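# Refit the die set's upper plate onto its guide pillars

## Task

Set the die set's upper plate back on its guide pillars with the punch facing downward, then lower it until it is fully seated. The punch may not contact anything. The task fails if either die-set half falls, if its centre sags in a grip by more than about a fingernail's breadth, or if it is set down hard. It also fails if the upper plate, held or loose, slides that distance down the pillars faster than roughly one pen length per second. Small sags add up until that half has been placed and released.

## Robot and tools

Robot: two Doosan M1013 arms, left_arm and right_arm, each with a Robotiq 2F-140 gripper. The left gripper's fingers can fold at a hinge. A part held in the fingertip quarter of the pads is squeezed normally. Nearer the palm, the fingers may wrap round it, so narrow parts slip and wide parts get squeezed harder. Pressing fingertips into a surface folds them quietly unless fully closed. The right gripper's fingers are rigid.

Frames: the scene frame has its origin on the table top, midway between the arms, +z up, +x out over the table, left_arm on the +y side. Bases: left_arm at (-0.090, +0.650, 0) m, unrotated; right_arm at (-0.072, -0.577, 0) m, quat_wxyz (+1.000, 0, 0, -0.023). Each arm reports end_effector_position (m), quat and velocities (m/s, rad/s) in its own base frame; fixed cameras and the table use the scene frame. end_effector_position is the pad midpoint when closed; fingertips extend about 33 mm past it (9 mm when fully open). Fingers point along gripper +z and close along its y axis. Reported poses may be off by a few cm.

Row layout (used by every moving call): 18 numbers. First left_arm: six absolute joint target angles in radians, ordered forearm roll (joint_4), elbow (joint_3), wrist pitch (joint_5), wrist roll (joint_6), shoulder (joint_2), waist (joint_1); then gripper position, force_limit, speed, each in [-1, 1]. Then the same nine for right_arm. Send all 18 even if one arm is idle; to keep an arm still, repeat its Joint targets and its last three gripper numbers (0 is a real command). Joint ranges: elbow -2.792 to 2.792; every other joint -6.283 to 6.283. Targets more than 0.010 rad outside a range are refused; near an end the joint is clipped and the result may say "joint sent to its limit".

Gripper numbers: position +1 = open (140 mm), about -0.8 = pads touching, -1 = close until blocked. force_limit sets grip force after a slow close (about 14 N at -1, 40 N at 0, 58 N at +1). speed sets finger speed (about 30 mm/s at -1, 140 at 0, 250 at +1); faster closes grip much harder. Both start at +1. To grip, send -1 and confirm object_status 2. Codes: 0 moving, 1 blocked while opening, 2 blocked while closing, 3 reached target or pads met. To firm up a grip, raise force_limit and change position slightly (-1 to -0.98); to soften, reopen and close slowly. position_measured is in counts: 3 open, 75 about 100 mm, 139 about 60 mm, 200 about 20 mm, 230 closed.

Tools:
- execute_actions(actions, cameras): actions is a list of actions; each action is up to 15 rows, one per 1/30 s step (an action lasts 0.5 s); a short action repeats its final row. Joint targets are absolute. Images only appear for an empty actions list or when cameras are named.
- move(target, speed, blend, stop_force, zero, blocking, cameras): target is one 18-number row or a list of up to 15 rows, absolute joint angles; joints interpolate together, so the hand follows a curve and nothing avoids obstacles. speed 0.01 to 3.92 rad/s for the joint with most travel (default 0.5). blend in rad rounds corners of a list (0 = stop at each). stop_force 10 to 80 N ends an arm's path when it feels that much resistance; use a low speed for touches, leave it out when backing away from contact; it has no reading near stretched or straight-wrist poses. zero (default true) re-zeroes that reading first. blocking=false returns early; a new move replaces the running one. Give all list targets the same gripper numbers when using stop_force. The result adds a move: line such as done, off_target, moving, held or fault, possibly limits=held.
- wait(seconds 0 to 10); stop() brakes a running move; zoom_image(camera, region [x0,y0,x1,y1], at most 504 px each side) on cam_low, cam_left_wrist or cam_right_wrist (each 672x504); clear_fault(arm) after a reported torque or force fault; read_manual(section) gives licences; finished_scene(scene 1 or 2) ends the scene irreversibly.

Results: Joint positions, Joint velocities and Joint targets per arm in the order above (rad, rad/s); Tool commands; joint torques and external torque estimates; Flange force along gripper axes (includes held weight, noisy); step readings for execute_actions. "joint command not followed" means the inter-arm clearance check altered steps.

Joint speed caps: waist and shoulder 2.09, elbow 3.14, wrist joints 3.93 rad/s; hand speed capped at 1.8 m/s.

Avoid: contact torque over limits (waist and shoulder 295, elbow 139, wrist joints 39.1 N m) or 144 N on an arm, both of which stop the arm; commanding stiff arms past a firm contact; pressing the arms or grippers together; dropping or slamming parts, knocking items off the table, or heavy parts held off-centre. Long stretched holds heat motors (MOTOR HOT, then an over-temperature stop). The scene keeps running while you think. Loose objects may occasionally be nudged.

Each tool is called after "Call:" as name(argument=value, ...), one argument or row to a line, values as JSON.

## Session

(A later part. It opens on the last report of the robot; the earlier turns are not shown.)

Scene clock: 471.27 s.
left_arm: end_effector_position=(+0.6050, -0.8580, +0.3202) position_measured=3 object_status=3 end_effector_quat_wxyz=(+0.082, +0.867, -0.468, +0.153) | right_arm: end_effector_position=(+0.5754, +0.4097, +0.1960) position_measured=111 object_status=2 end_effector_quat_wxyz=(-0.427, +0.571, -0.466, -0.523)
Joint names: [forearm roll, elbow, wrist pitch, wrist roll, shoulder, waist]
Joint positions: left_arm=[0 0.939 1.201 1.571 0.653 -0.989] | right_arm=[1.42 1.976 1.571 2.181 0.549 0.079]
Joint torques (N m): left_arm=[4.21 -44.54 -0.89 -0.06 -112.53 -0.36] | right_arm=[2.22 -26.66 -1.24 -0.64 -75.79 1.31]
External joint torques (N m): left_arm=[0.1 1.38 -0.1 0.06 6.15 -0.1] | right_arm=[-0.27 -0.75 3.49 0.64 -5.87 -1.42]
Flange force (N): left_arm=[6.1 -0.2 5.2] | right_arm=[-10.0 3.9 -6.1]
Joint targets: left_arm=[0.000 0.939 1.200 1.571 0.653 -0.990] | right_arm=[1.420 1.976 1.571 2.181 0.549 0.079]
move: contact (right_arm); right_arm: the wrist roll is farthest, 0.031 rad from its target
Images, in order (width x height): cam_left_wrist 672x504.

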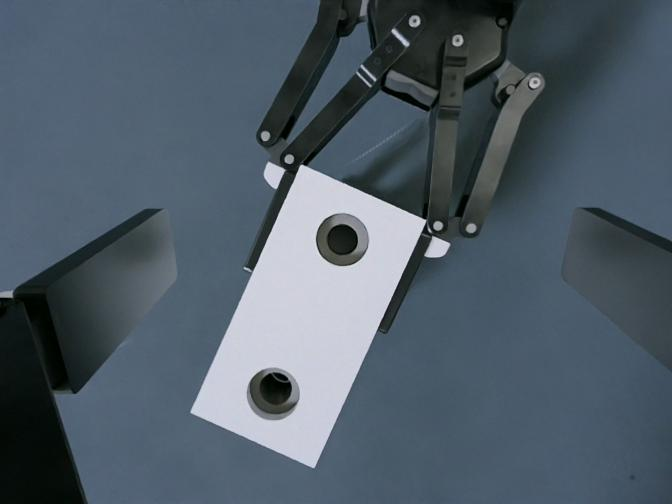

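Call:
move(
  target=[
    [0,0.9392,1.2005,1.571,0.6533,-0.9895,1,1,1,1.4196,1.9761,1.5712,2.1852,0.5456,0.0786,-1,1,0.0],
    [0,0.9392,1.2005,1.571,0.6533,-0.9895,1,1,1,1.4206,1.9761,1.5712,2.1852,0.5456,0.0794,-1,1,0.0],
  ],
  speed=0.03,
)

Call:
move(
  target=[0,0.9392,1.2005,1.571,0.6533,-0.9895,1,1,1,1.4207,1.9807,1.5657,2.1493,0.5774,0.0794,-1,1,0.0],
  speed=0.02,
  stop_force=18,
  cameras=["cam_left_wrist"],
)

Call:
zoom_image(
  camera="cam_left_wrist",
  region=[325, 220, 361, 256],
)

Scene clock: 496.80 s.
left_arm: end_effector_position=(+0.6050, -0.8580, +0.3202) position_measured=3 object_status=3 end_effector_quat_wxyz=(+0.082, +0.867, -0.468, +0.153) | right_arm: end_effector_position=(+0.5752, +0.4102, +0.1987) position_measured=111 object_status=2 end_effector_quat_wxyz=(-0.427, +0.571, -0.466, -0.524)
Joint names: [forearm roll, elbow, wrist pitch, wrist roll, shoulder, waist]
Joint positions: left_arm=[0 0.939 1.201 1.571 0.653 -0.989] | right_arm=[1.421 1.976 1.571 2.185 0.546 0.079]
Joint torques (N m): left_arm=[4.24 -44.49 -0.87 -0.04 -112.45 -0.47] | right_arm=[5.24 -31.76 7.51 -0.23 -93.8 -0.71]
External joint torques (N m): left_arm=[0.07 1.61 -0.11 0.04 6.87 0.34] | right_arm=[-3.27 4.15 -5.26 0.23 12.21 0.57]
Flange force (N): left_arm=[6.6 -0.7 5.9] | right_arm=[19.2 -3.6 2.9]
Joint targets: left_arm=[0.000 0.939 1.200 1.571 0.653 -0.990] | right_arm=[1.421 1.976 1.571 2.185 0.546 0.079]
move: done

Scene clock: 497.87 s.
left_arm: end_effector_position=(+0.6050, -0.8580, +0.3202) position_measured=3 object_status=3 end_effector_quat_wxyz=(+0.082, +0.867, -0.468, +0.153) | right_arm: end_effector_position=(+0.5753, +0.4102, +0.1971) position_measured=111 object_status=2 end_effector_quat_wxyz=(-0.427, +0.571, -0.466, -0.524)
Joint names: [forearm roll, elbow, wrist pitch, wrist roll, shoulder, waist]
Joint positions: left_arm=[0 0.939 1.201 1.571 0.653 -0.989] | right_arm=[1.421 1.976 1.571 2.182 0.548 0.079]
Joint torques (N m): left_arm=[4.23 -44.5 -0.88 -0.05 -112.57 -0.83] | right_arm=[0.43 -23.73 0.47 -0.44 -76.71 -0.36]
External joint torques (N m): left_arm=[0.07 1.62 -0.1 0.05 7.02 0.47] | right_arm=[1.53 -3.69 1.78 0.44 -4.82 0.16]
Flange force (N): left_arm=[6.9 -0.8 6.0] | right_arm=[-8.9 -3.4 -0.3]
Joint targets: left_arm=[0.000 0.939 1.200 1.571 0.653 -0.990] | right_arm=[1.421 1.976 1.571 2.182 0.548 0.079]
move: contact (right_arm); right_arm: the wrist roll is farthest, 0.033 rad from its target
Images, in order (width x height): cam_left_wrist 672x504.

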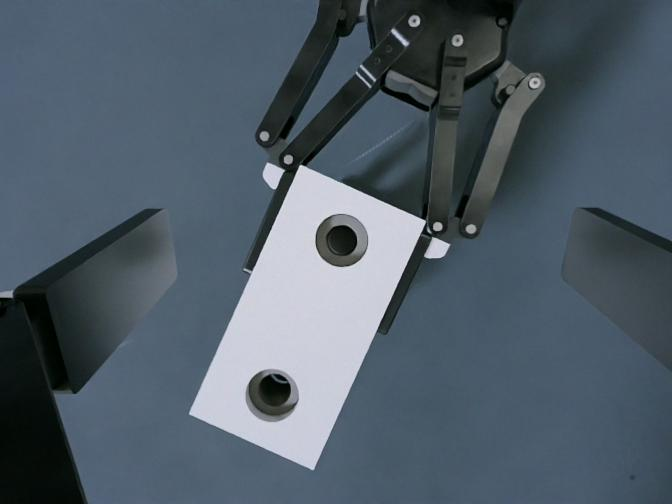

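Scaled by 14.000 from the camera's 672x504 image, which has a finer 960x720 frame.

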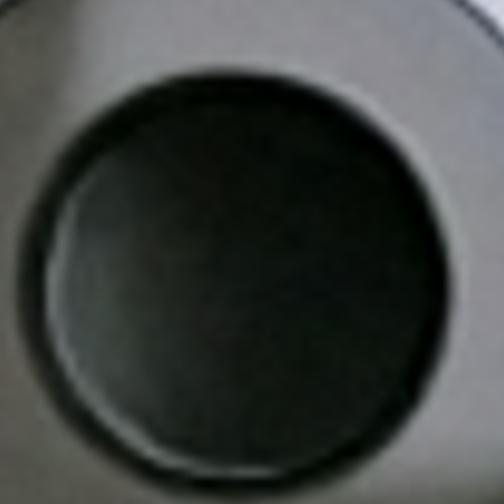

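Call:
move(
  target=[0,1.2024,1.1012,1.571,0.4894,-0.947,1,1,1,1.4206,1.9761,1.5712,2.1852,0.5456,0.0794,-1,1,0.0],
  speed=0.4,
  cameras=["cam_left_wrist"],
)

Call:
zoom_image(
  camera="cam_left_wrist",
  region=[325, 220, 361, 256],
)

Scene clock: 508.10 s.
left_arm: end_effector_position=(+0.5888, -0.7590, +0.3197) position_measured=3 object_status=3 end_effector_quat_wxyz=(+0.079, +0.876, -0.449, +0.154) | right_arm: end_effector_position=(+0.5752, +0.4102, +0.1987) position_measured=111 object_status=2 end_effector_quat_wxyz=(-0.427, +0.571, -0.466, -0.524)
Joint names: [forearm roll, elbow, wrist pitch, wrist roll, shoulder, waist]
Joint positions: left_arm=[0 1.202 1.101 1.571 0.489 -0.947] | right_arm=[1.421 1.976 1.571 2.185 0.546 0.079]
Joint torques (N m): left_arm=[4.2 -44.44 -0.88 -0.07 -97.54 -0.28] | right_arm=[5.28 -31.56 7.47 -0.31 -93.09 -1.35]
External joint torques (N m): left_arm=[0.13 1.15 -0.11 0.07 4.51 -0.03] | right_arm=[-3.31 3.93 -5.22 0.31 11.45 1.3]
Flange force (N): left_arm=[3.4 -0.2 4.2] | right_arm=[17.8 -3.5 3.8]
Joint targets: left_arm=[0.000 1.202 1.101 1.571 0.489 -0.947] | right_arm=[1.421 1.976 1.571 2.185 0.546 0.079]
move: done
Images, in order (width x height): cam_left_wrist 672x504.

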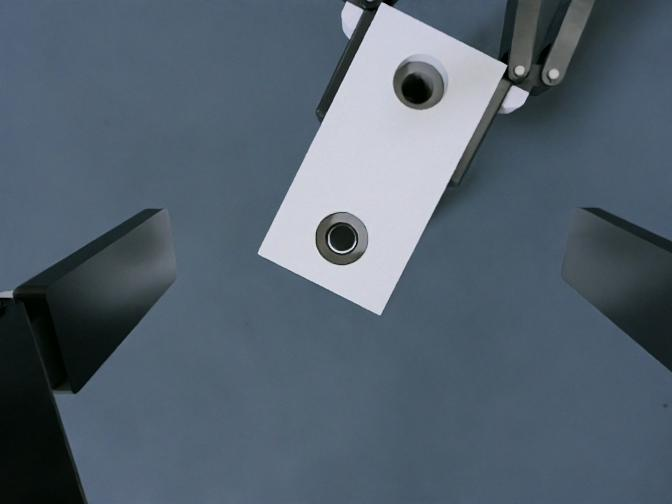

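Scaled by 14.000 from the camera's 672x504 image, which has a finer 960x720 frame.

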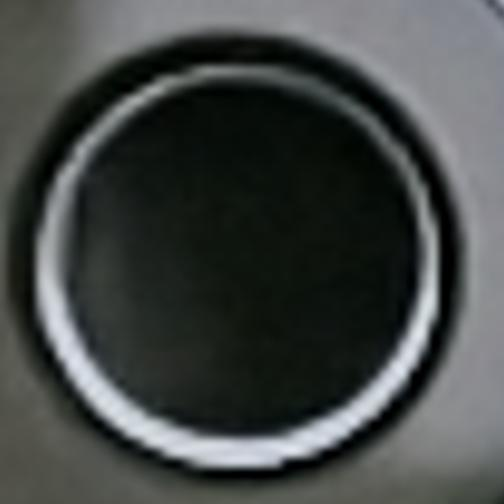

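Call:
move(
  target=[0,1.2024,1.1012,1.571,0.4894,-0.947,1,1,1,1.4222,1.9789,1.5692,2.1844,0.5439,0.0788,-1,1,0.0],
  speed=0.03,
  cameras=["cam_left_wrist"],
)

Call:
zoom_image(
  camera="cam_left_wrist",
  region=[325, 220, 361, 256],
)

Call:
move(
  target=[0,0.9392,1.2005,1.571,0.6533,-0.9895,1,1,1,1.4222,1.9789,1.5692,2.1844,0.5439,0.0788,-1,1,0.0],
  speed=0.4,
  cameras=["cam_left_wrist"],
)

Call:
zoom_image(
  camera="cam_left_wrist",
  region=[325, 220, 361, 256],
)

Call:
move(
  target=[0,0.9392,1.2005,1.571,0.6533,-0.9895,1,1,1,1.4224,1.9834,1.5637,2.1481,0.5761,0.0788,-1,1,0.0],
  speed=0.02,
  stop_force=18,
  cameras=["cam_left_wrist"],
)

Call:
zoom_image(
  camera="cam_left_wrist",
  region=[325, 220, 361, 256],
)

Scene clock: 573.53 s.
left_arm: end_effector_position=(+0.5887, -0.7590, +0.3197) position_measured=3 object_status=3 end_effector_quat_wxyz=(+0.079, +0.876, -0.449, +0.154) | right_arm: end_effector_position=(+0.5748, +0.4099, +0.1987) position_measured=111 object_status=2 end_effector_quat_wxyz=(-0.428, +0.571, -0.467, -0.523)
Joint names: [forearm roll, elbow, wrist pitch, wrist roll, shoulder, waist]
Joint positions: left_arm=[0 1.202 1.101 1.571 0.489 -0.947] | right_arm=[1.422 1.979 1.569 2.184 0.544 0.079]
Joint torques (N m): left_arm=[4.2 -44.24 -0.87 -0.06 -97.47 -0.61] | right_arm=[5.22 -31.82 7.56 -0.31 -93.15 -0.75]
External joint torques (N m): left_arm=[0.07 1.43 -0.11 0.06 5.91 0.1] | right_arm=[-3.28 4.39 -5.32 0.31 12.11 0.85]
Flange force (N): left_arm=[4.7 -0.4 5.5] | right_arm=[18.9 -3.2 3.4]
Joint targets: left_arm=[0.000 1.202 1.101 1.571 0.489 -0.947] | right_arm=[1.422 1.979 1.569 2.184 0.544 0.079]
move: done
Images, in order (width x height): cam_left_wrist 672x504.

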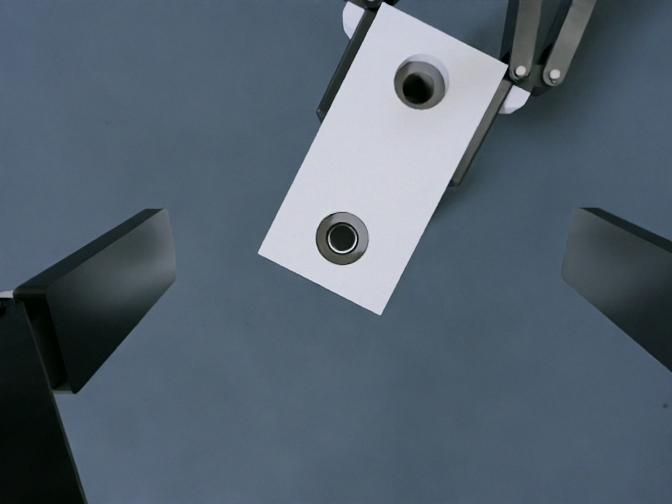

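Scaled by 14.000 from the camera's 672x504 image, which has a finer 960x720 frame.

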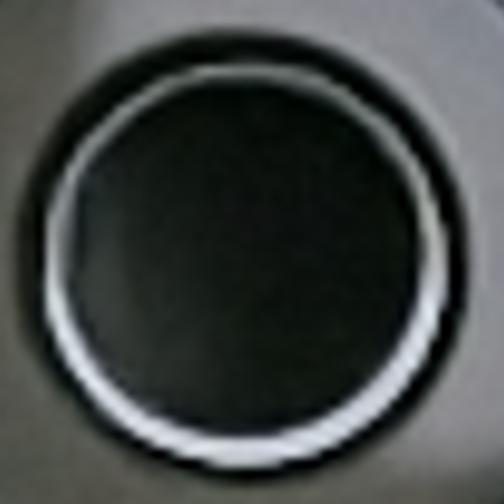

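Scene clock: 574.57 s.
left_arm: end_effector_position=(+0.6050, -0.8580, +0.3201) position_measured=3 object_status=3 end_effector_quat_wxyz=(+0.082, +0.867, -0.468, +0.153) | right_arm: end_effector_position=(+0.5748, +0.4099, +0.1987) position_measured=111 object_status=2 end_effector_quat_wxyz=(-0.428, +0.571, -0.467, -0.523)
Joint names: [forearm roll, elbow, wrist pitch, wrist roll, shoulder, waist]
Joint positions: left_arm=[0 0.939 1.2 1.571 0.653 -0.99] | right_arm=[1.422 1.979 1.569 2.184 0.544 0.079]
Joint torques (N m): left_arm=[4.23 -44.33 -0.9 -0.06 -112.6 -0.35] | right_arm=[5.16 -31.82 7.51 -0.36 -93.29 -0.79]
External joint torques (N m): left_arm=[0.11 1.16 -0.08 0.06 6.14 0.32] | right_arm=[-3.22 4.26 -5.26 0.36 11.82 0.99]
Flange force (N): left_arm=[7.0 -0.7 5.1] | right_arm=[18.4 -3.2 3.6]
Joint targets: left_arm=[0.000 0.939 1.200 1.571 0.653 -0.990] | right_arm=[1.422 1.979 1.569 2.184 0.544 0.079]
move: done
Images, in order (width x height): cam_left_wrist 672x504.

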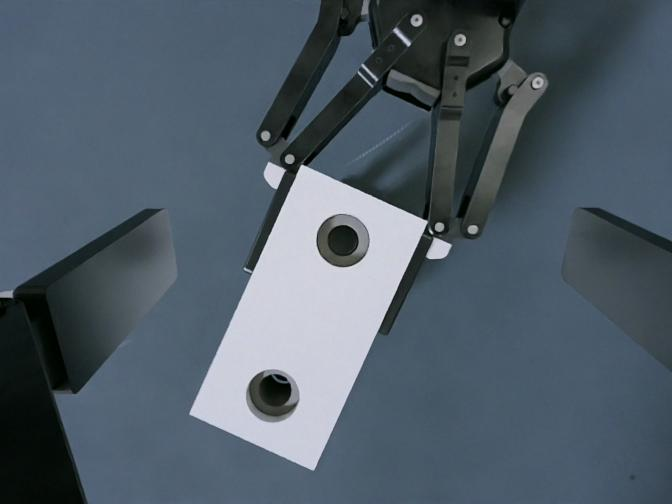

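Scaled by 14.000 from the camera's 672x504 image, which has a finer 960x720 frame.

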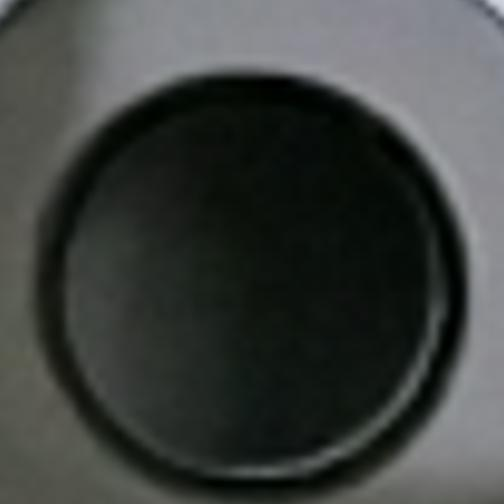

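Scene clock: 575.57 s.
left_arm: end_effector_position=(+0.6050, -0.8580, +0.3202) position_measured=3 object_status=3 end_effector_quat_wxyz=(+0.082, +0.867, -0.468, +0.153) | right_arm: end_effector_position=(+0.5749, +0.4099, +0.1971) position_measured=111 object_status=2 end_effector_quat_wxyz=(-0.428, +0.571, -0.467, -0.523)
Joint names: [forearm roll, elbow, wrist pitch, wrist roll, shoulder, waist]
Joint positions: left_arm=[0 0.939 1.201 1.571 0.653 -0.99] | right_arm=[1.423 1.979 1.569 2.181 0.546 0.079]
Joint torques (N m): left_arm=[4.24 -44.58 -0.87 -0.06 -112.53 -0.56] | right_arm=[0.44 -24.26 0.27 -0.15 -76.07 -1.31]
External joint torques (N m): left_arm=[0.11 1.39 -0.11 0.06 6.01 0.7] | right_arm=[1.53 -3.1 1.97 0.15 -4.86 0.82]
Flange force (N): left_arm=[5.8 -1.0 5.1] | right_arm=[-8.5 -2.0 0.6]
Joint targets: left_arm=[0.000 0.939 1.200 1.571 0.653 -0.990] | right_arm=[1.423 1.979 1.569 2.181 0.546 0.079]
move: contact (right_arm); right_arm: the wrist roll is farthest, 0.033 rad from its target
Images, in order (width x height): cam_left_wrist 672x504.

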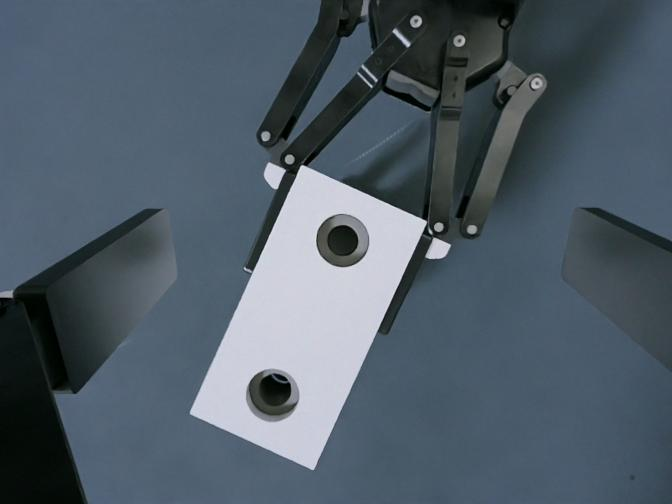

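Scaled by 14.000 from the camera's 672x504 image, which has a finer 960x720 frame.

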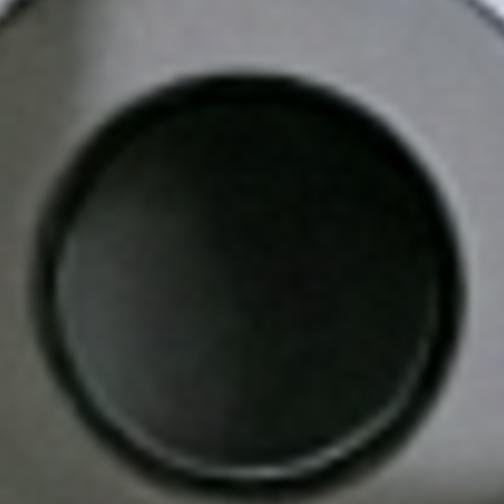

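Call:
move(
  target=[
    [0,0.9392,1.2005,1.571,0.6533,-0.9895,1,1,1,1.4222,1.9789,1.5692,2.1844,0.5439,0.0788,-1,1,0.0],
    [0,0.9392,1.2005,1.571,0.6533,-0.9895,1,1,1,1.4201,1.9761,1.5712,2.1852,0.5456,0.0790,-1,1,0.0],
  ],
  speed=0.03,
)

Call:
move(
  target=[0,0.9392,1.2005,1.571,0.6533,-0.9895,1,1,1,1.4202,1.9807,1.5657,2.1493,0.5774,0.0790,-1,1,0.0],
  speed=0.02,
  stop_force=22,
  cameras=["cam_left_wrist","cam_right_wrist"],
)

Call:
zoom_image(
  camera="cam_right_wrist",
  region=[290, 80, 460, 260],
)

Call:
zoom_image(
  camera="cam_left_wrist",
  region=[325, 220, 361, 256],
)

Scene clock: 706.07 s.
left_arm: end_effector_position=(+0.6050, -0.8580, +0.3202) position_measured=3 object_status=3 end_effector_quat_wxyz=(+0.082, +0.867, -0.468, +0.153) | right_arm: end_effector_position=(+0.5752, +0.4099, +0.1987) position_measured=111 object_status=2 end_effector_quat_wxyz=(-0.427, +0.571, -0.466, -0.524)
Joint names: [forearm roll, elbow, wrist pitch, wrist roll, shoulder, waist]
Joint positions: left_arm=[0 0.939 1.201 1.571 0.653 -0.99] | right_arm=[1.42 1.976 1.571 2.185 0.546 0.079]
Joint torques (N m): left_arm=[4.24 -44.53 -0.88 -0.05 -112.5 -0.71] | right_arm=[5.26 -32.15 7.55 -0.35 -93.41 -0.96]
External joint torques (N m): left_arm=[0.11 1.3 -0.11 0.05 5.86 0.97] | right_arm=[-3.3 4.64 -5.32 0.35 12.31 0.76]
Flange force (N): left_arm=[5.8 -1.3 5.0] | right_arm=[19.2 -2.9 3.3]
Joint targets: left_arm=[0.000 0.939 1.200 1.571 0.653 -0.990] | right_arm=[1.420 1.976 1.571 2.185 0.546 0.079]
move: done

Scene clock: 706.87 s.
left_arm: end_effector_position=(+0.6050, -0.8580, +0.3202) position_measured=3 object_status=3 end_effector_quat_wxyz=(+0.082, +0.867, -0.468, +0.153) | right_arm: end_effector_position=(+0.5753, +0.4100, +0.1959) position_measured=111 object_status=2 end_effector_quat_wxyz=(-0.427, +0.571, -0.466, -0.524)
Joint names: [forearm roll, elbow, wrist pitch, wrist roll, shoulder, waist]
Joint positions: left_arm=[0 0.939 1.201 1.571 0.653 -0.99] | right_arm=[1.42 1.976 1.571 2.18 0.55 0.079]
Joint torques (N m): left_arm=[4.24 -44.53 -0.89 -0.07 -112.49 -0.63] | right_arm=[0.62 -23.27 -1.22 -0.39 -72.72 5.58]
External joint torques (N m): left_arm=[0.08 1.56 -0.09 0.07 6.66 0.55] | right_arm=[1.33 -4.15 3.47 0.39 -9.03 -5.65]
Flange force (N): left_arm=[6.4 -0.9 5.7] | right_arm=[-14.5 1.0 -11.3]
Joint targets: left_arm=[0.000 0.939 1.200 1.571 0.653 -0.990] | right_arm=[1.420 1.976 1.571 2.180 0.550 0.079]
move: contact (right_arm); right_arm: the wrist roll is farthest, 0.031 rad from its target
Images, in order (width x height): cam_left_wrist 672x504, cam_right_wrist 672x504.

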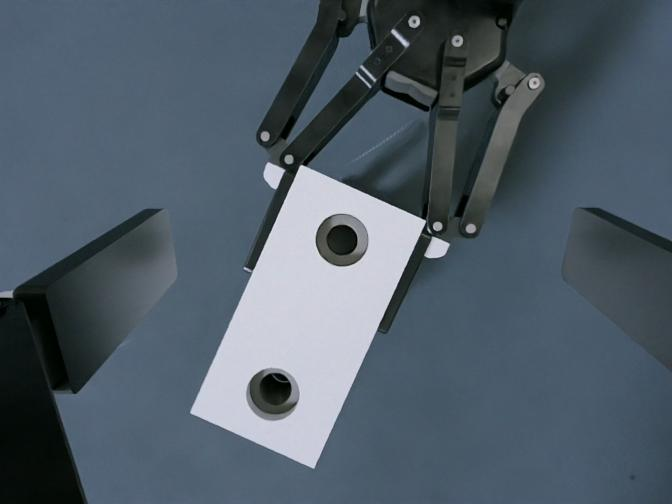

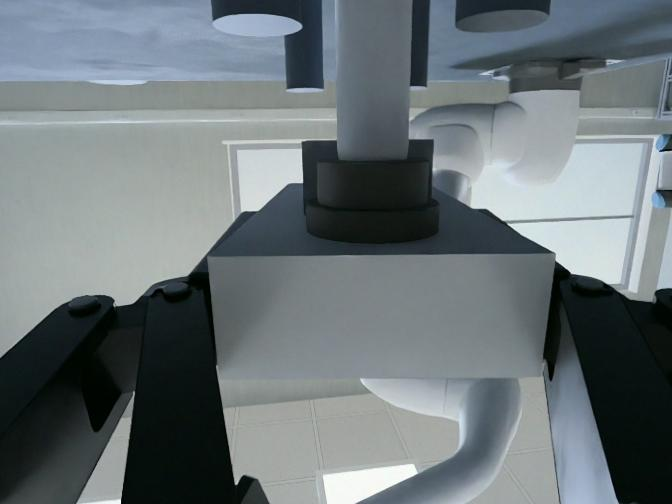

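Scaled by 2.800 from the camera's 672x504 image, which has a finer 960x720 frame.

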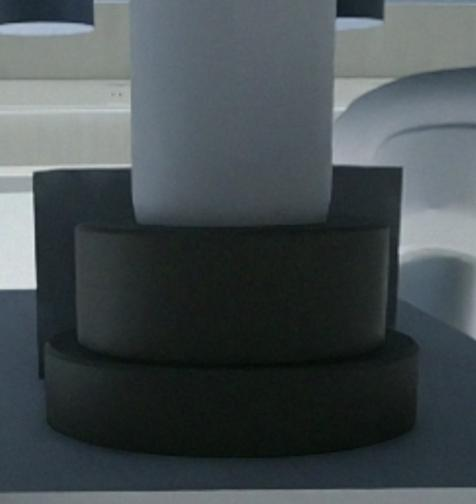

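Scaled by 14.000 from the camera's 672x504 image, which has a finer 960x720 frame.

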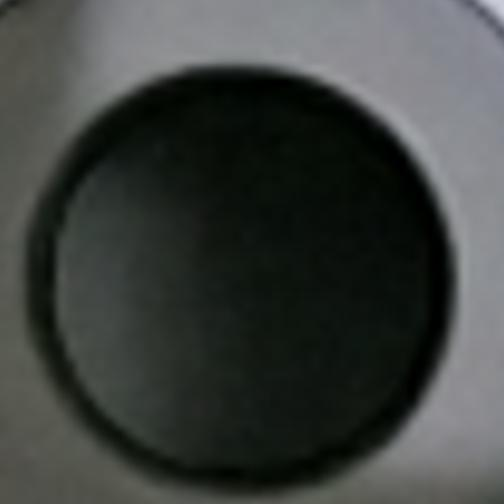

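Call:
move(
  target=[
    [0,0.9392,1.2005,1.571,0.6533,-0.9895,1,1,1,1.4201,1.9761,1.5712,2.1852,0.5456,0.0790,-1,1,0.0],
    [0,0.9392,1.2005,1.571,0.6533,-0.9895,1,1,1,1.4190,1.9761,1.5712,2.1852,0.5456,0.0780,-1,1,0.0],
  ],
  speed=0.03,
)

Call:
move(
  target=[0,0.9392,1.2005,1.571,0.6533,-0.9895,1,1,1,1.4191,1.9807,1.5657,2.1493,0.5774,0.0780,-1,1,0.0],
  speed=0.02,
  stop_force=22,
  cameras=["cam_left_wrist","cam_right_wrist"],
)

Call:
zoom_image(
  camera="cam_left_wrist",
  region=[325, 220, 361, 256],
)

Scene clock: 731.57 s.
left_arm: end_effector_position=(+0.6050, -0.8580, +0.3202) position_measured=3 object_status=3 end_effector_quat_wxyz=(+0.082, +0.867, -0.468, +0.153) | right_arm: end_effector_position=(+0.5753, +0.4093, +0.1984) position_measured=111 object_status=2 end_effector_quat_wxyz=(-0.427, +0.571, -0.466, -0.523)
Joint names: [forearm roll, elbow, wrist pitch, wrist roll, shoulder, waist]
Joint positions: left_arm=[0 0.939 1.201 1.571 0.653 -0.989] | right_arm=[1.419 1.976 1.571 2.185 0.546 0.078]
Joint torques (N m): left_arm=[4.23 -44.58 -0.89 -0.04 -112.21 -0.49] | right_arm=[5.21 -31.56 7.54 -0.25 -93.23 -0.85]
External joint torques (N m): left_arm=[0.1 1.34 -0.1 0.04 5.61 0.22] | right_arm=[-3.25 3.93 -5.28 0.25 11.09 0.95]
Flange force (N): left_arm=[5.3 -0.5 4.8] | right_arm=[17.5 -3.0 3.4]
Joint targets: left_arm=[0.000 0.939 1.200 1.571 0.653 -0.990] | right_arm=[1.419 1.976 1.571 2.185 0.546 0.078]
move: done

Scene clock: 732.37 s.
left_arm: end_effector_position=(+0.6050, -0.8580, +0.3202) position_measured=3 object_status=3 end_effector_quat_wxyz=(+0.082, +0.867, -0.468, +0.153) | right_arm: end_effector_position=(+0.5754, +0.4093, +0.1969) position_measured=111 object_status=2 end_effector_quat_wxyz=(-0.427, +0.571, -0.466, -0.523)
Joint names: [forearm roll, elbow, wrist pitch, wrist roll, shoulder, waist]
Joint positions: left_arm=[0 0.939 1.201 1.571 0.653 -0.989] | right_arm=[1.419 1.976 1.571 2.182 0.548 0.078]
Joint torques (N m): left_arm=[4.22 -44.57 -0.88 -0.08 -112.42 -0.59] | right_arm=[4.73 -31.19 7.16 -0.22 -92.8 -3.82]
External joint torques (N m): left_arm=[0.11 1.46 -0.1 0.08 6.18 0.61] | right_arm=[-2.8 3.73 -4.91 0.22 11.28 4.08]
Flange force (N): left_arm=[5.9 -1.0 5.3] | right_arm=[17.2 -4.2 8.4]
Joint targets: left_arm=[0.000 0.939 1.200 1.571 0.653 -0.990] | right_arm=[1.419 1.976 1.571 2.182 0.548 0.078]
move: contact (right_arm); right_arm: the wrist roll is farthest, 0.033 rad from its target
Images, in order (width x height): cam_left_wrist 672x504, cam_right_wrist 672x504.

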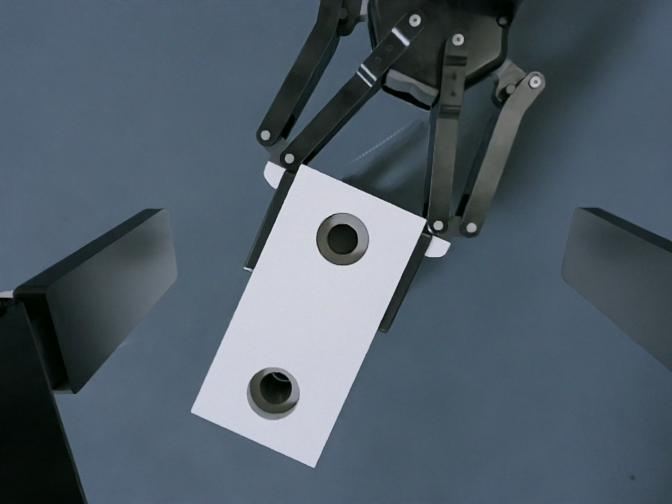

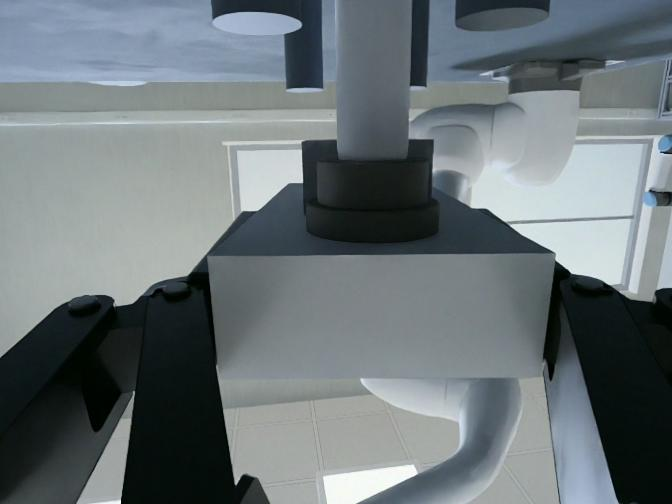

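Scaled by 14.000 from the camera's 672x504 image, which has a finer 960x720 frame.

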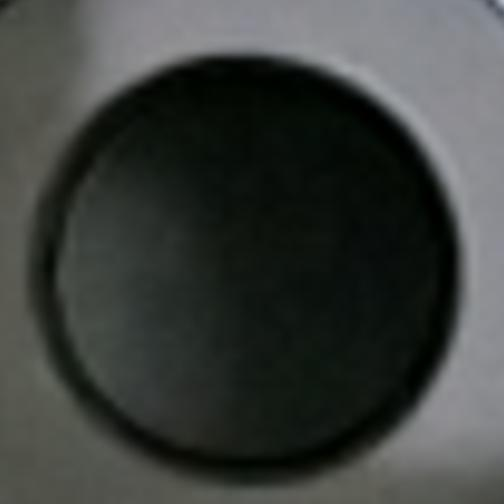

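Call:
move(
  target=[
    [0,0.9392,1.2005,1.571,0.6533,-0.9895,1,1,1,1.4190,1.9761,1.5712,2.1852,0.5456,0.0780,-1,1,0.0],
    [0,0.9392,1.2005,1.571,0.6533,-0.9895,1,1,1,1.4196,1.9765,1.5712,2.1852,0.5454,0.0785,-1,1,0.0],
  ],
  speed=0.03,
)

Call:
move(
  target=[0,0.9392,1.2005,1.571,0.6533,-0.9895,1,1,1,1.4197,1.9811,1.5657,2.1493,0.5772,0.0785,-1,1,0.0],
  speed=0.015,
  stop_force=28,
  cameras=["cam_right_wrist"],
)

Scene clock: 755.77 s.
left_arm: end_effector_position=(+0.6050, -0.8580, +0.3202) position_measured=3 object_status=3 end_effector_quat_wxyz=(+0.082, +0.867, -0.468, +0.153) | right_arm: end_effector_position=(+0.5751, +0.4096, +0.1985) position_measured=111 object_status=2 end_effector_quat_wxyz=(-0.427, +0.571, -0.466, -0.524)
Joint names: [forearm roll, elbow, wrist pitch, wrist roll, shoulder, waist]
Joint positions: left_arm=[0 0.939 1.201 1.571 0.653 -0.989] | right_arm=[1.42 1.976 1.571 2.185 0.545 0.078]
Joint torques (N m): left_arm=[4.24 -44.55 -0.87 -0.04 -112.47 -0.71] | right_arm=[5.28 -31.69 7.47 -0.34 -93.74 -0.63]
External joint torques (N m): left_arm=[0.09 1.5 -0.11 0.04 6.37 0.88] | right_arm=[-3.29 4.1 -5.22 0.34 12.33 0.21]
Flange force (N): left_arm=[6.1 -1.2 5.4] | right_arm=[19.2 -3.9 2.3]
Joint targets: left_arm=[0.000 0.939 1.200 1.571 0.653 -0.990] | right_arm=[1.420 1.976 1.571 2.185 0.545 0.078]
move: done

Scene clock: 756.67 s.
left_arm: end_effector_position=(+0.6050, -0.8580, +0.3202) position_measured=3 object_status=3 end_effector_quat_wxyz=(+0.082, +0.867, -0.468, +0.153) | right_arm: end_effector_position=(+0.5752, +0.4096, +0.1958) position_measured=111 object_status=2 end_effector_quat_wxyz=(-0.427, +0.571, -0.466, -0.524)
Joint names: [forearm roll, elbow, wrist pitch, wrist roll, shoulder, waist]
Joint positions: left_arm=[0 0.939 1.201 1.571 0.653 -0.989] | right_arm=[1.42 1.977 1.571 2.18 0.55 0.079]
Joint torques (N m): left_arm=[4.23 -44.46 -0.88 -0.08 -112.61 -0.55] | right_arm=[-0.99 -19.9 -2.38 -0.31 -69.02 9.43]
External joint torques (N m): left_arm=[0.1 1.3 -0.1 0.08 6.25 0.35] | right_arm=[2.94 -7.45 4.63 0.31 -12.4 -9.64]
Flange force (N): left_arm=[6.6 -0.7 5.3] | right_arm=[-19.7 -1.7 -17.2]
Joint targets: left_arm=[0.000 0.939 1.200 1.571 0.653 -0.990] | right_arm=[1.420 1.977 1.571 2.180 0.550 0.079]
move: contact (right_arm); right_arm: the wrist roll is farthest, 0.031 rad from its target
Images, in order (width x height): cam_right_wrist 672x504.

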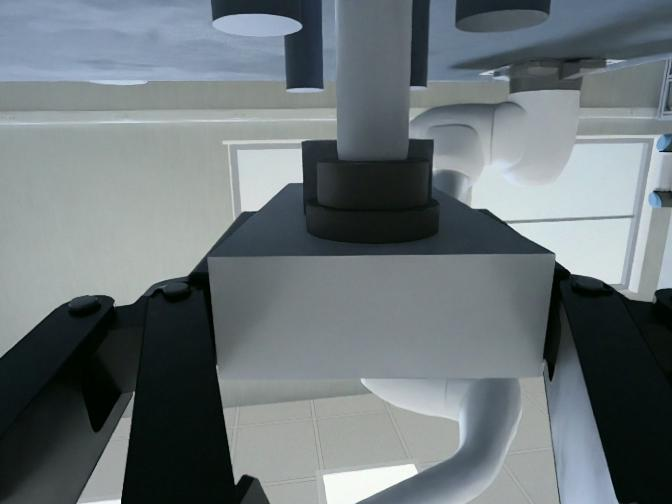

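Call:
move(
  target=[
    [0,0.9392,1.2005,1.571,0.6533,-0.9895,1,1,1,1.4196,1.9765,1.5712,2.1852,0.5454,0.0785,-1,1,0.0],
    [0,0.9392,1.2005,1.571,0.6533,-0.9895,1,1,1,1.4193,1.9763,1.5712,2.1852,0.5455,0.0782,-1,1,0.0],
  ],
  speed=0.03,
)

Call:
move(
  target=[0,0.9392,1.2005,1.571,0.6533,-0.9895,1,1,1,1.4194,1.9809,1.5657,2.1493,0.5773,0.0782,-1,1,0.0],
  speed=0.015,
  stop_force=28,
)

Scene clock: 770.87 s.
left_arm: end_effector_position=(+0.6050, -0.8580, +0.3202) position_measured=3 object_status=3 end_effector_quat_wxyz=(+0.082, +0.867, -0.468, +0.153) | right_arm: end_effector_position=(+0.5752, +0.4095, +0.1984) position_measured=111 object_status=2 end_effector_quat_wxyz=(-0.427, +0.571, -0.466, -0.523)
Joint names: [forearm roll, elbow, wrist pitch, wrist roll, shoulder, waist]
Joint positions: left_arm=[0 0.939 1.201 1.571 0.653 -0.989] | right_arm=[1.419 1.976 1.571 2.185 0.545 0.078]
Joint torques (N m): left_arm=[4.23 -44.48 -0.9 -0.08 -112.62 -0.23] | right_arm=[5.17 -31.79 7.53 -0.23 -93.2 -1.99]
External joint torques (N m): left_arm=[0.09 1.26 -0.08 0.08 6.09 -0.32] | right_arm=[-3.2 4.28 -5.28 0.24 11.53 1.83]
Flange force (N): left_arm=[6.5 0.0 5.1] | right_arm=[18.1 -2.9 4.9]
Joint targets: left_arm=[0.000 0.939 1.200 1.571 0.653 -0.990] | right_arm=[1.419 1.976 1.571 2.185 0.545 0.078]
move: done

Scene clock: 771.77 s.
left_arm: end_effector_position=(+0.6050, -0.8580, +0.3202) position_measured=3 object_status=3 end_effector_quat_wxyz=(+0.082, +0.867, -0.468, +0.153) | right_arm: end_effector_position=(+0.5753, +0.4094, +0.1958) position_measured=111 object_status=2 end_effector_quat_wxyz=(-0.427, +0.571, -0.466, -0.523)
Joint names: [forearm roll, elbow, wrist pitch, wrist roll, shoulder, waist]
Joint positions: left_arm=[0 0.939 1.201 1.571 0.653 -0.989] | right_arm=[1.419 1.977 1.571 2.18 0.55 0.078]
Joint torques (N m): left_arm=[4.21 -44.43 -0.86 -0.07 -112.46 -0.58] | right_arm=[0.54 -23.88 -2.77 -0.5 -71.25 0.7]
External joint torques (N m): left_arm=[0.13 1.14 -0.12 0.06 5.66 0.51] | right_arm=[1.39 -3.49 5.02 0.5 -10.35 -0.56]
Flange force (N): left_arm=[6.1 -0.8 4.8] | right_arm=[-17.4 2.6 -4.8]
Joint targets: left_arm=[0.000 0.939 1.200 1.571 0.653 -0.990] | right_arm=[1.419 1.977 1.571 2.180 0.550 0.078]
move: contact (right_arm); right_arm: the wrist roll is farthest, 0.031 rad from its target

Call:
move(
  target=[
    [0,0.9392,1.2005,1.571,0.6533,-0.9895,1,1,1,1.4193,1.9763,1.5712,2.1852,0.5455,0.0782,-1,1,0.0],
    [0,1.3,1.2,1.571,0.2,-0.6,1,1,1,1.4273,1.8966,1.6109,2.4637,0.3442,0.0816,-1,1,0.0],
    [0,1.5,1.35,1.571,-0.2,-0.1,1,1,1,0,1.7172,1.4126,1.5708,-0.0755,0.1,-1,1,0.0],
    [0,1.5,1.35,1.571,-0.2,-0.1,1,1,1,-1.1140,1.1990,2.2346,0.5857,0.7616,0.9846,-1,1,0.0],
  ],
  speed=[0.05,0.4,0.7,0.6],
  blend=[0,0.02,0.05,0],
  cameras=["all"],
)

Scene clock: 853.60 s.
left_arm: end_effector_position=(+0.5730, -0.0228, +0.6165) position_measured=3 object_status=3 end_effector_quat_wxyz=(+0.012, +0.969, -0.049, +0.243) | right_arm: end_effector_position=(+0.5608, +0.4818, +0.3598) position_measured=111 object_status=2 end_effector_quat_wxyz=(+0.524, +0.466, +0.571, -0.427)
Joint names: [forearm roll, elbow, wrist pitch, wrist roll, shoulder, waist]
Joint positions: left_arm=[0 1.5 1.35 1.571 -0.2 -0.1] | right_arm=[-1.114 1.199 2.235 0.586 0.762 0.985]
Joint torques (N m): left_arm=[4.09 -43.38 -1.24 -0.05 -24.94 -0.35] | right_arm=[-4.6 -39.4 5.13 -0.34 -120.51 -1]
External joint torques (N m): left_arm=[0.07 1.47 -0.09 0.05 3.78 0.29] | right_arm=[4.55 3.91 -3.61 0.34 13.23 1.02]
Flange force (N): left_arm=[2.8 -1.1 3.5] | right_arm=[19.0 0.9 -1.5]
Joint targets: left_arm=[0.000 1.500 1.350 1.571 -0.200 -0.100] | right_arm=[-1.114 1.199 2.235 0.586 0.762 0.985]
move: done

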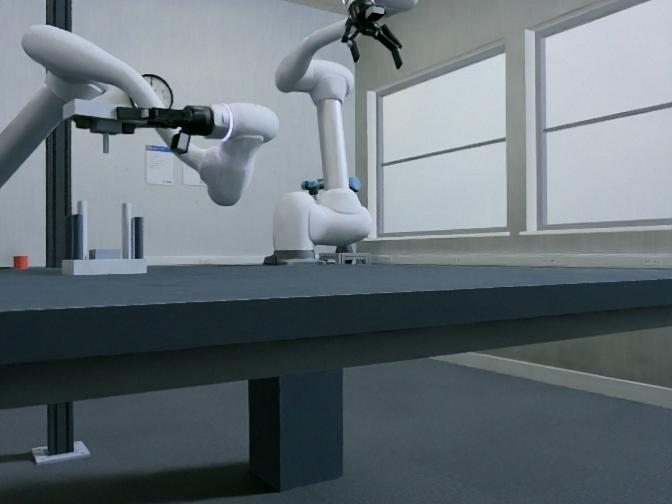

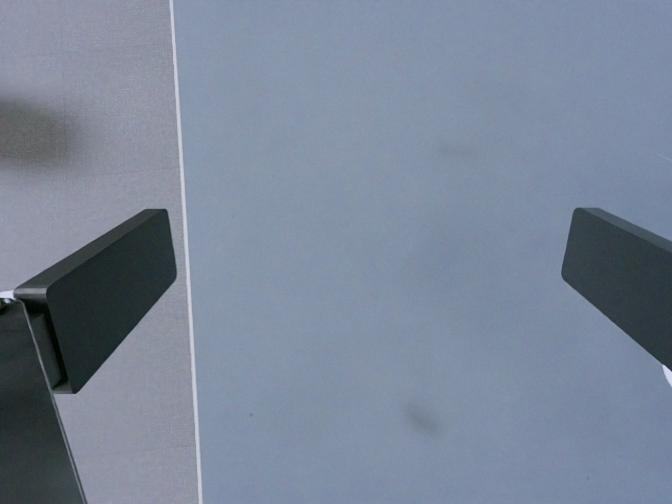

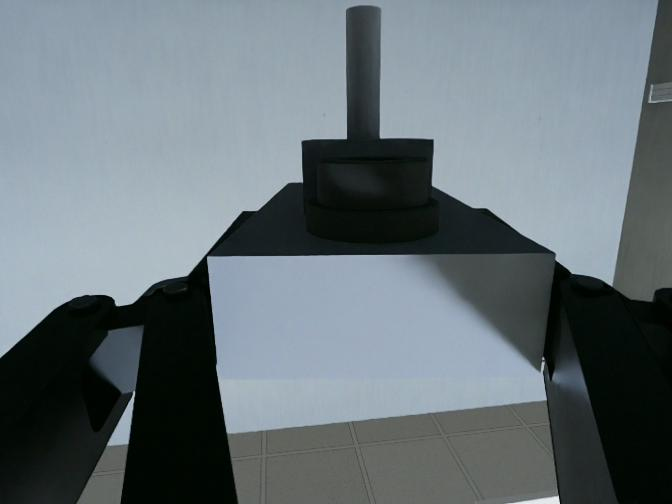

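Call:
move(
  target=[
    [0,1.2024,1.1012,1.571,0.4894,-0.947,1,1,1,-0.9900,1.2746,2.1347,0.7998,0.8874,0.9847,-1,1,0.0],
  ],
  speed=0.5,
  cameras=["cam_left_wrist"],
)

Call:
zoom_image(
  camera="cam_left_wrist",
  region=[315, 210, 371, 266],
)

Call:
move(
  target=[0,0.9392,1.2005,1.571,0.6533,-0.9895,1,1,1,-0.9900,1.2746,2.1347,0.7998,0.8874,0.9847,-1,1,0.0],
  speed=0.4,
  cameras=["cam_left_wrist","cam_right_wrist"],
)

Call:
zoom_image(
  camera="cam_left_wrist",
  region=[315, 210, 371, 266],
)

Scene clock: 896.07 s.
left_arm: end_effector_position=(+0.5889, -0.7590, +0.3198) position_measured=3 object_status=3 end_effector_quat_wxyz=(+0.079, +0.876, -0.449, +0.154) | right_arm: end_effector_position=(+0.5605, +0.4818, +0.2035) position_measured=111 object_status=2 end_effector_quat_wxyz=(+0.524, +0.466, +0.571, -0.427)
Joint names: [forearm roll, elbow, wrist pitch, wrist roll, shoulder, waist]
Joint positions: left_arm=[0 1.202 1.101 1.571 0.489 -0.947] | right_arm=[-0.99 1.275 2.135 0.8 0.887 0.985]
Joint torques (N m): left_arm=[4.19 -44.3 -0.89 -0.07 -97.52 -0.65] | right_arm=[-3.81 -33.82 6.57 -0.28 -125.64 -1.45]
External joint torques (N m): left_arm=[0.1 1.45 -0.09 0.07 5.8 0.29] | right_arm=[4.15 2.73 -4.58 0.28 13.53 1.52]
Flange force (N): left_arm=[4.5 -0.6 5.4] | right_arm=[19.6 1.2 -2.7]
Joint targets: left_arm=[0.000 1.202 1.101 1.571 0.489 -0.947] | right_arm=[-0.990 1.275 2.135 0.800 0.887 0.985]
move: done
Images, in order (width x height): cam_left_wrist 672x504.

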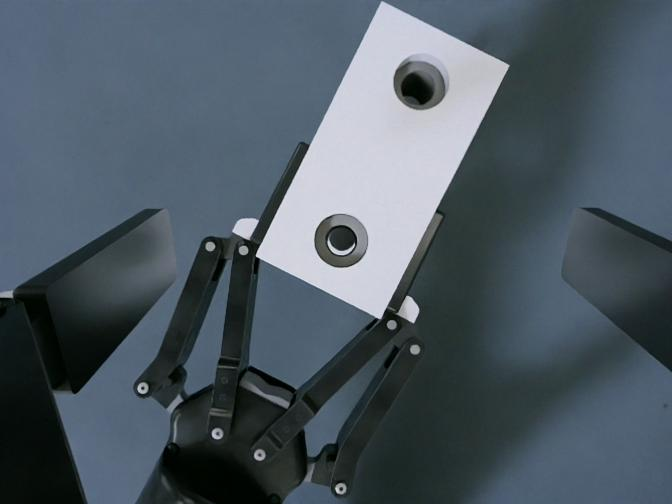

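Scaled by 9.000 from the camera's 672x504 image, which has a finer 960x720 frame.

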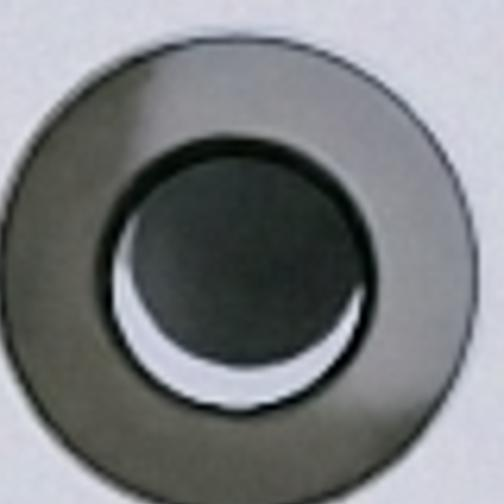

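Scene clock: 897.10 s.
left_arm: end_effector_position=(+0.6050, -0.8580, +0.3201) position_measured=3 object_status=3 end_effector_quat_wxyz=(+0.082, +0.867, -0.468, +0.153) | right_arm: end_effector_position=(+0.5605, +0.4818, +0.2035) position_measured=111 object_status=2 end_effector_quat_wxyz=(+0.524, +0.466, +0.571, -0.427)
Joint names: [forearm roll, elbow, wrist pitch, wrist roll, shoulder, waist]
Joint positions: left_arm=[0 0.939 1.2 1.571 0.653 -0.99] | right_arm=[-0.99 1.275 2.135 0.8 0.887 0.985]
Joint torques (N m): left_arm=[4.22 -44.52 -0.87 -0.05 -112.35 -0.3] | right_arm=[-3.75 -33.66 6.57 -0.23 -124.54 -0.9]
External joint torques (N m): left_arm=[0.1 1.36 -0.11 0.05 5.92 0.05] | right_arm=[4.09 2.74 -4.6 0.23 13 0.85]
Flange force (N): left_arm=[5.8 -0.3 5.1] | right_arm=[18.9 1.3 -1.7]
Joint targets: left_arm=[0.000 0.939 1.200 1.571 0.653 -0.990] | right_arm=[-0.990 1.275 2.135 0.800 0.887 0.985]
move: done
Images, in order (width x height): cam_left_wrist 672x504, cam_right_wrist 672x504.

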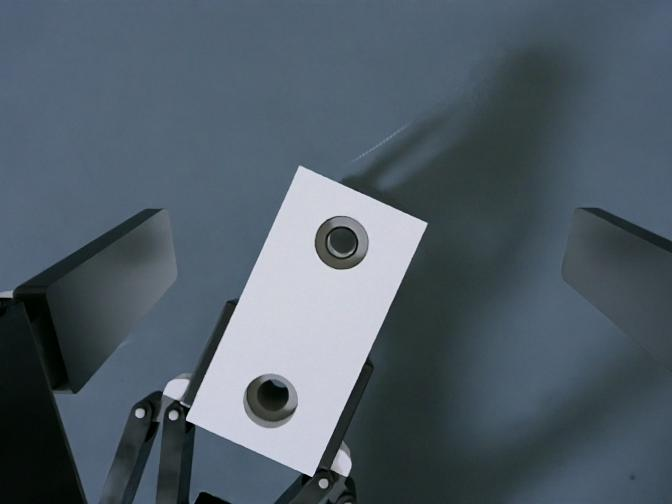

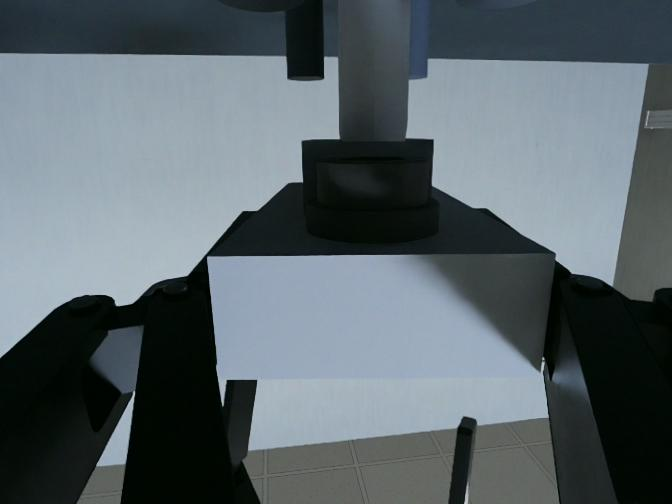

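Scaled by 9.000 from the camera's 672x504 image, which has a finer 960x720 frame.

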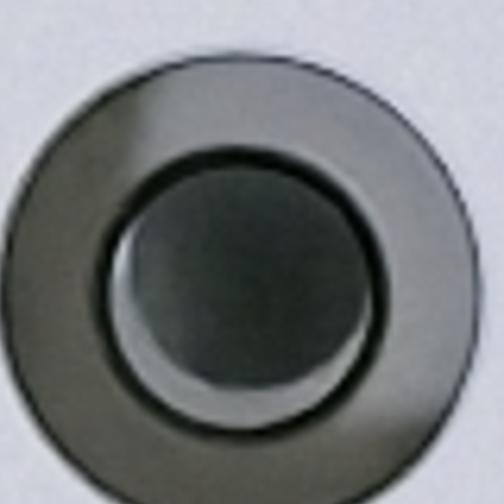

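Call:
move(
  target=[0,0.9392,1.2005,1.571,0.6533,-0.9895,1,1,1,-0.9893,1.2764,2.1343,0.8009,0.8865,0.9816,-1,1,0.0],
  speed=0.03,
  cameras=["cam_left_wrist"],
)

Call:
zoom_image(
  camera="cam_left_wrist",
  region=[315, 210, 371, 266],
)

Call:
move(
  target=[0,0.9392,1.2005,1.571,0.6533,-0.9895,1,1,1,-0.9733,1.2818,2.1169,0.8315,0.9124,0.9816,-1,1,0.0],
  speed=0.02,
  stop_force=18,
  cameras=["cam_left_wrist","cam_right_wrist"],
)

Call:
zoom_image(
  camera="cam_left_wrist",
  region=[315, 210, 371, 266],
)

Scene clock: 927.13 s.
left_arm: end_effector_position=(+0.6050, -0.8580, +0.3202) position_measured=3 object_status=3 end_effector_quat_wxyz=(+0.082, +0.867, -0.468, +0.153) | right_arm: end_effector_position=(+0.5615, +0.4795, +0.2034) position_measured=111 object_status=2 end_effector_quat_wxyz=(+0.523, +0.467, +0.571, -0.428)
Joint names: [forearm roll, elbow, wrist pitch, wrist roll, shoulder, waist]
Joint positions: left_arm=[0 0.939 1.201 1.571 0.653 -0.989] | right_arm=[-0.989 1.276 2.134 0.801 0.887 0.982]
Joint torques (N m): left_arm=[4.19 -44.58 -0.88 -0.03 -112.47 -0.59] | right_arm=[-3.78 -34.03 6.52 -0.27 -125.06 -1.13]
External joint torques (N m): left_arm=[0.14 1.3 -0.1 0.03 5.72 0.37] | right_arm=[4.14 3.16 -4.55 0.27 13.65 1.31]
Flange force (N): left_arm=[5.6 -0.6 4.9] | right_arm=[19.7 0.7 -1.8]
Joint targets: left_arm=[0.000 0.939 1.200 1.571 0.653 -0.990] | right_arm=[-0.989 1.276 2.134 0.801 0.887 0.982]
move: done
Images, in order (width x height): cam_left_wrist 672x504.

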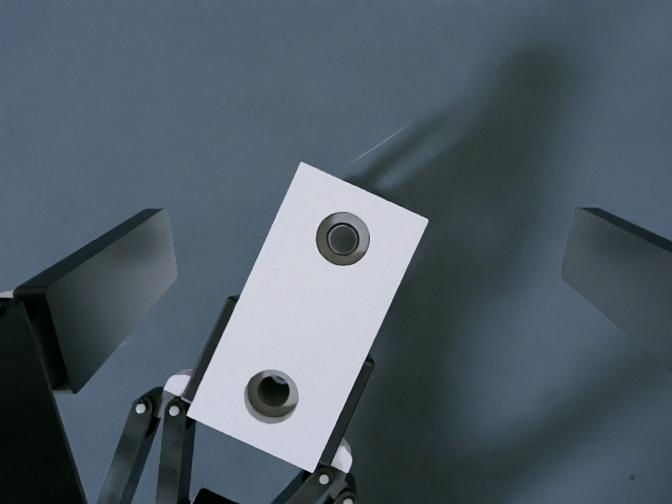

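Scaled by 9.000 from the camera's 672x504 image, which has a finer 960x720 frame.

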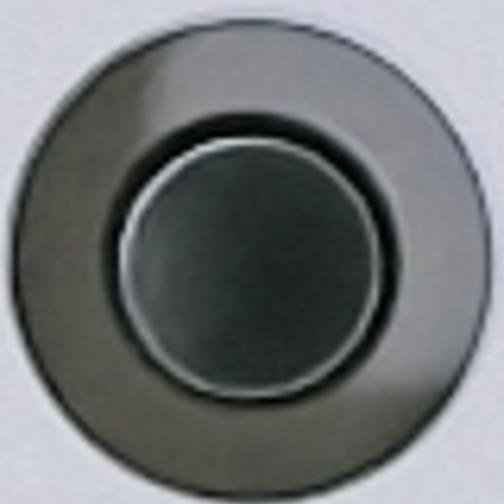

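Scene clock: 928.97 s.
left_arm: end_effector_position=(+0.6050, -0.8580, +0.3202) position_measured=3 object_status=3 end_effector_quat_wxyz=(+0.082, +0.867, -0.468, +0.153) | right_arm: end_effector_position=(+0.5616, +0.4796, +0.1816) position_measured=111 object_status=2 end_effector_quat_wxyz=(+0.523, +0.467, +0.571, -0.428)
Joint names: [forearm roll, elbow, wrist pitch, wrist roll, shoulder, waist]
Joint positions: left_arm=[0 0.939 1.201 1.571 0.653 -0.989] | right_arm=[-0.976 1.281 2.12 0.826 0.908 0.982]
Joint torques (N m): left_arm=[4.27 -44.53 -0.9 -0.04 -112.3 -0.64] | right_arm=[-0.42 -28.46 0.58 -0.78 -113.28 -7.88]
External joint torques (N m): left_arm=[0.08 1.11 -0.08 0.04 5.12 0.51] | right_arm=[0.8 -1.62 1.43 0.78 1.69 8.04]
Flange force (N): left_arm=[5.2 -0.8 4.3] | right_arm=[2.8 -3.2 -12.1]
Joint targets: left_arm=[0.000 0.939 1.200 1.571 0.653 -0.990] | right_arm=[-0.976 1.281 2.120 0.826 0.907 0.982]
move: contact (right_arm)
Images, in order (width x height): cam_left_wrist 672x504, cam_right_wrist 672x504.

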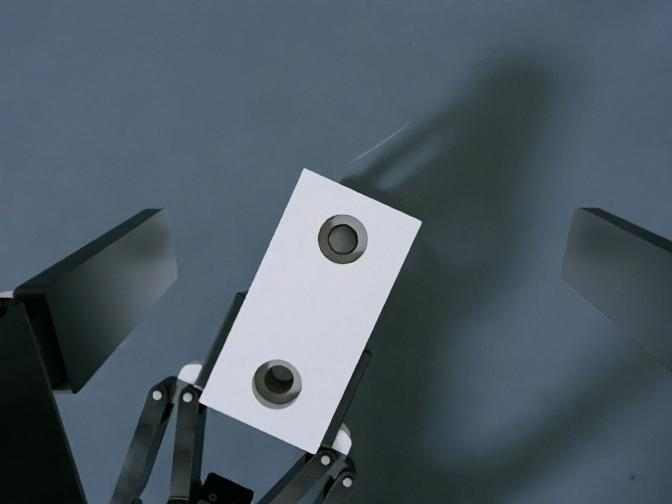

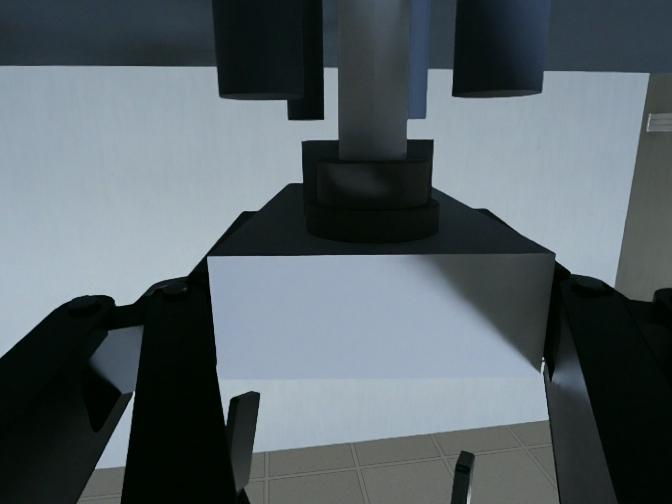

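Scaled by 9.000 from the camera's 672x504 image, which has a finer 960x720 frame.

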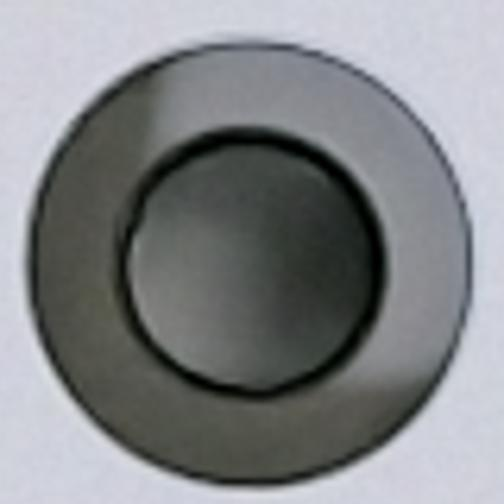

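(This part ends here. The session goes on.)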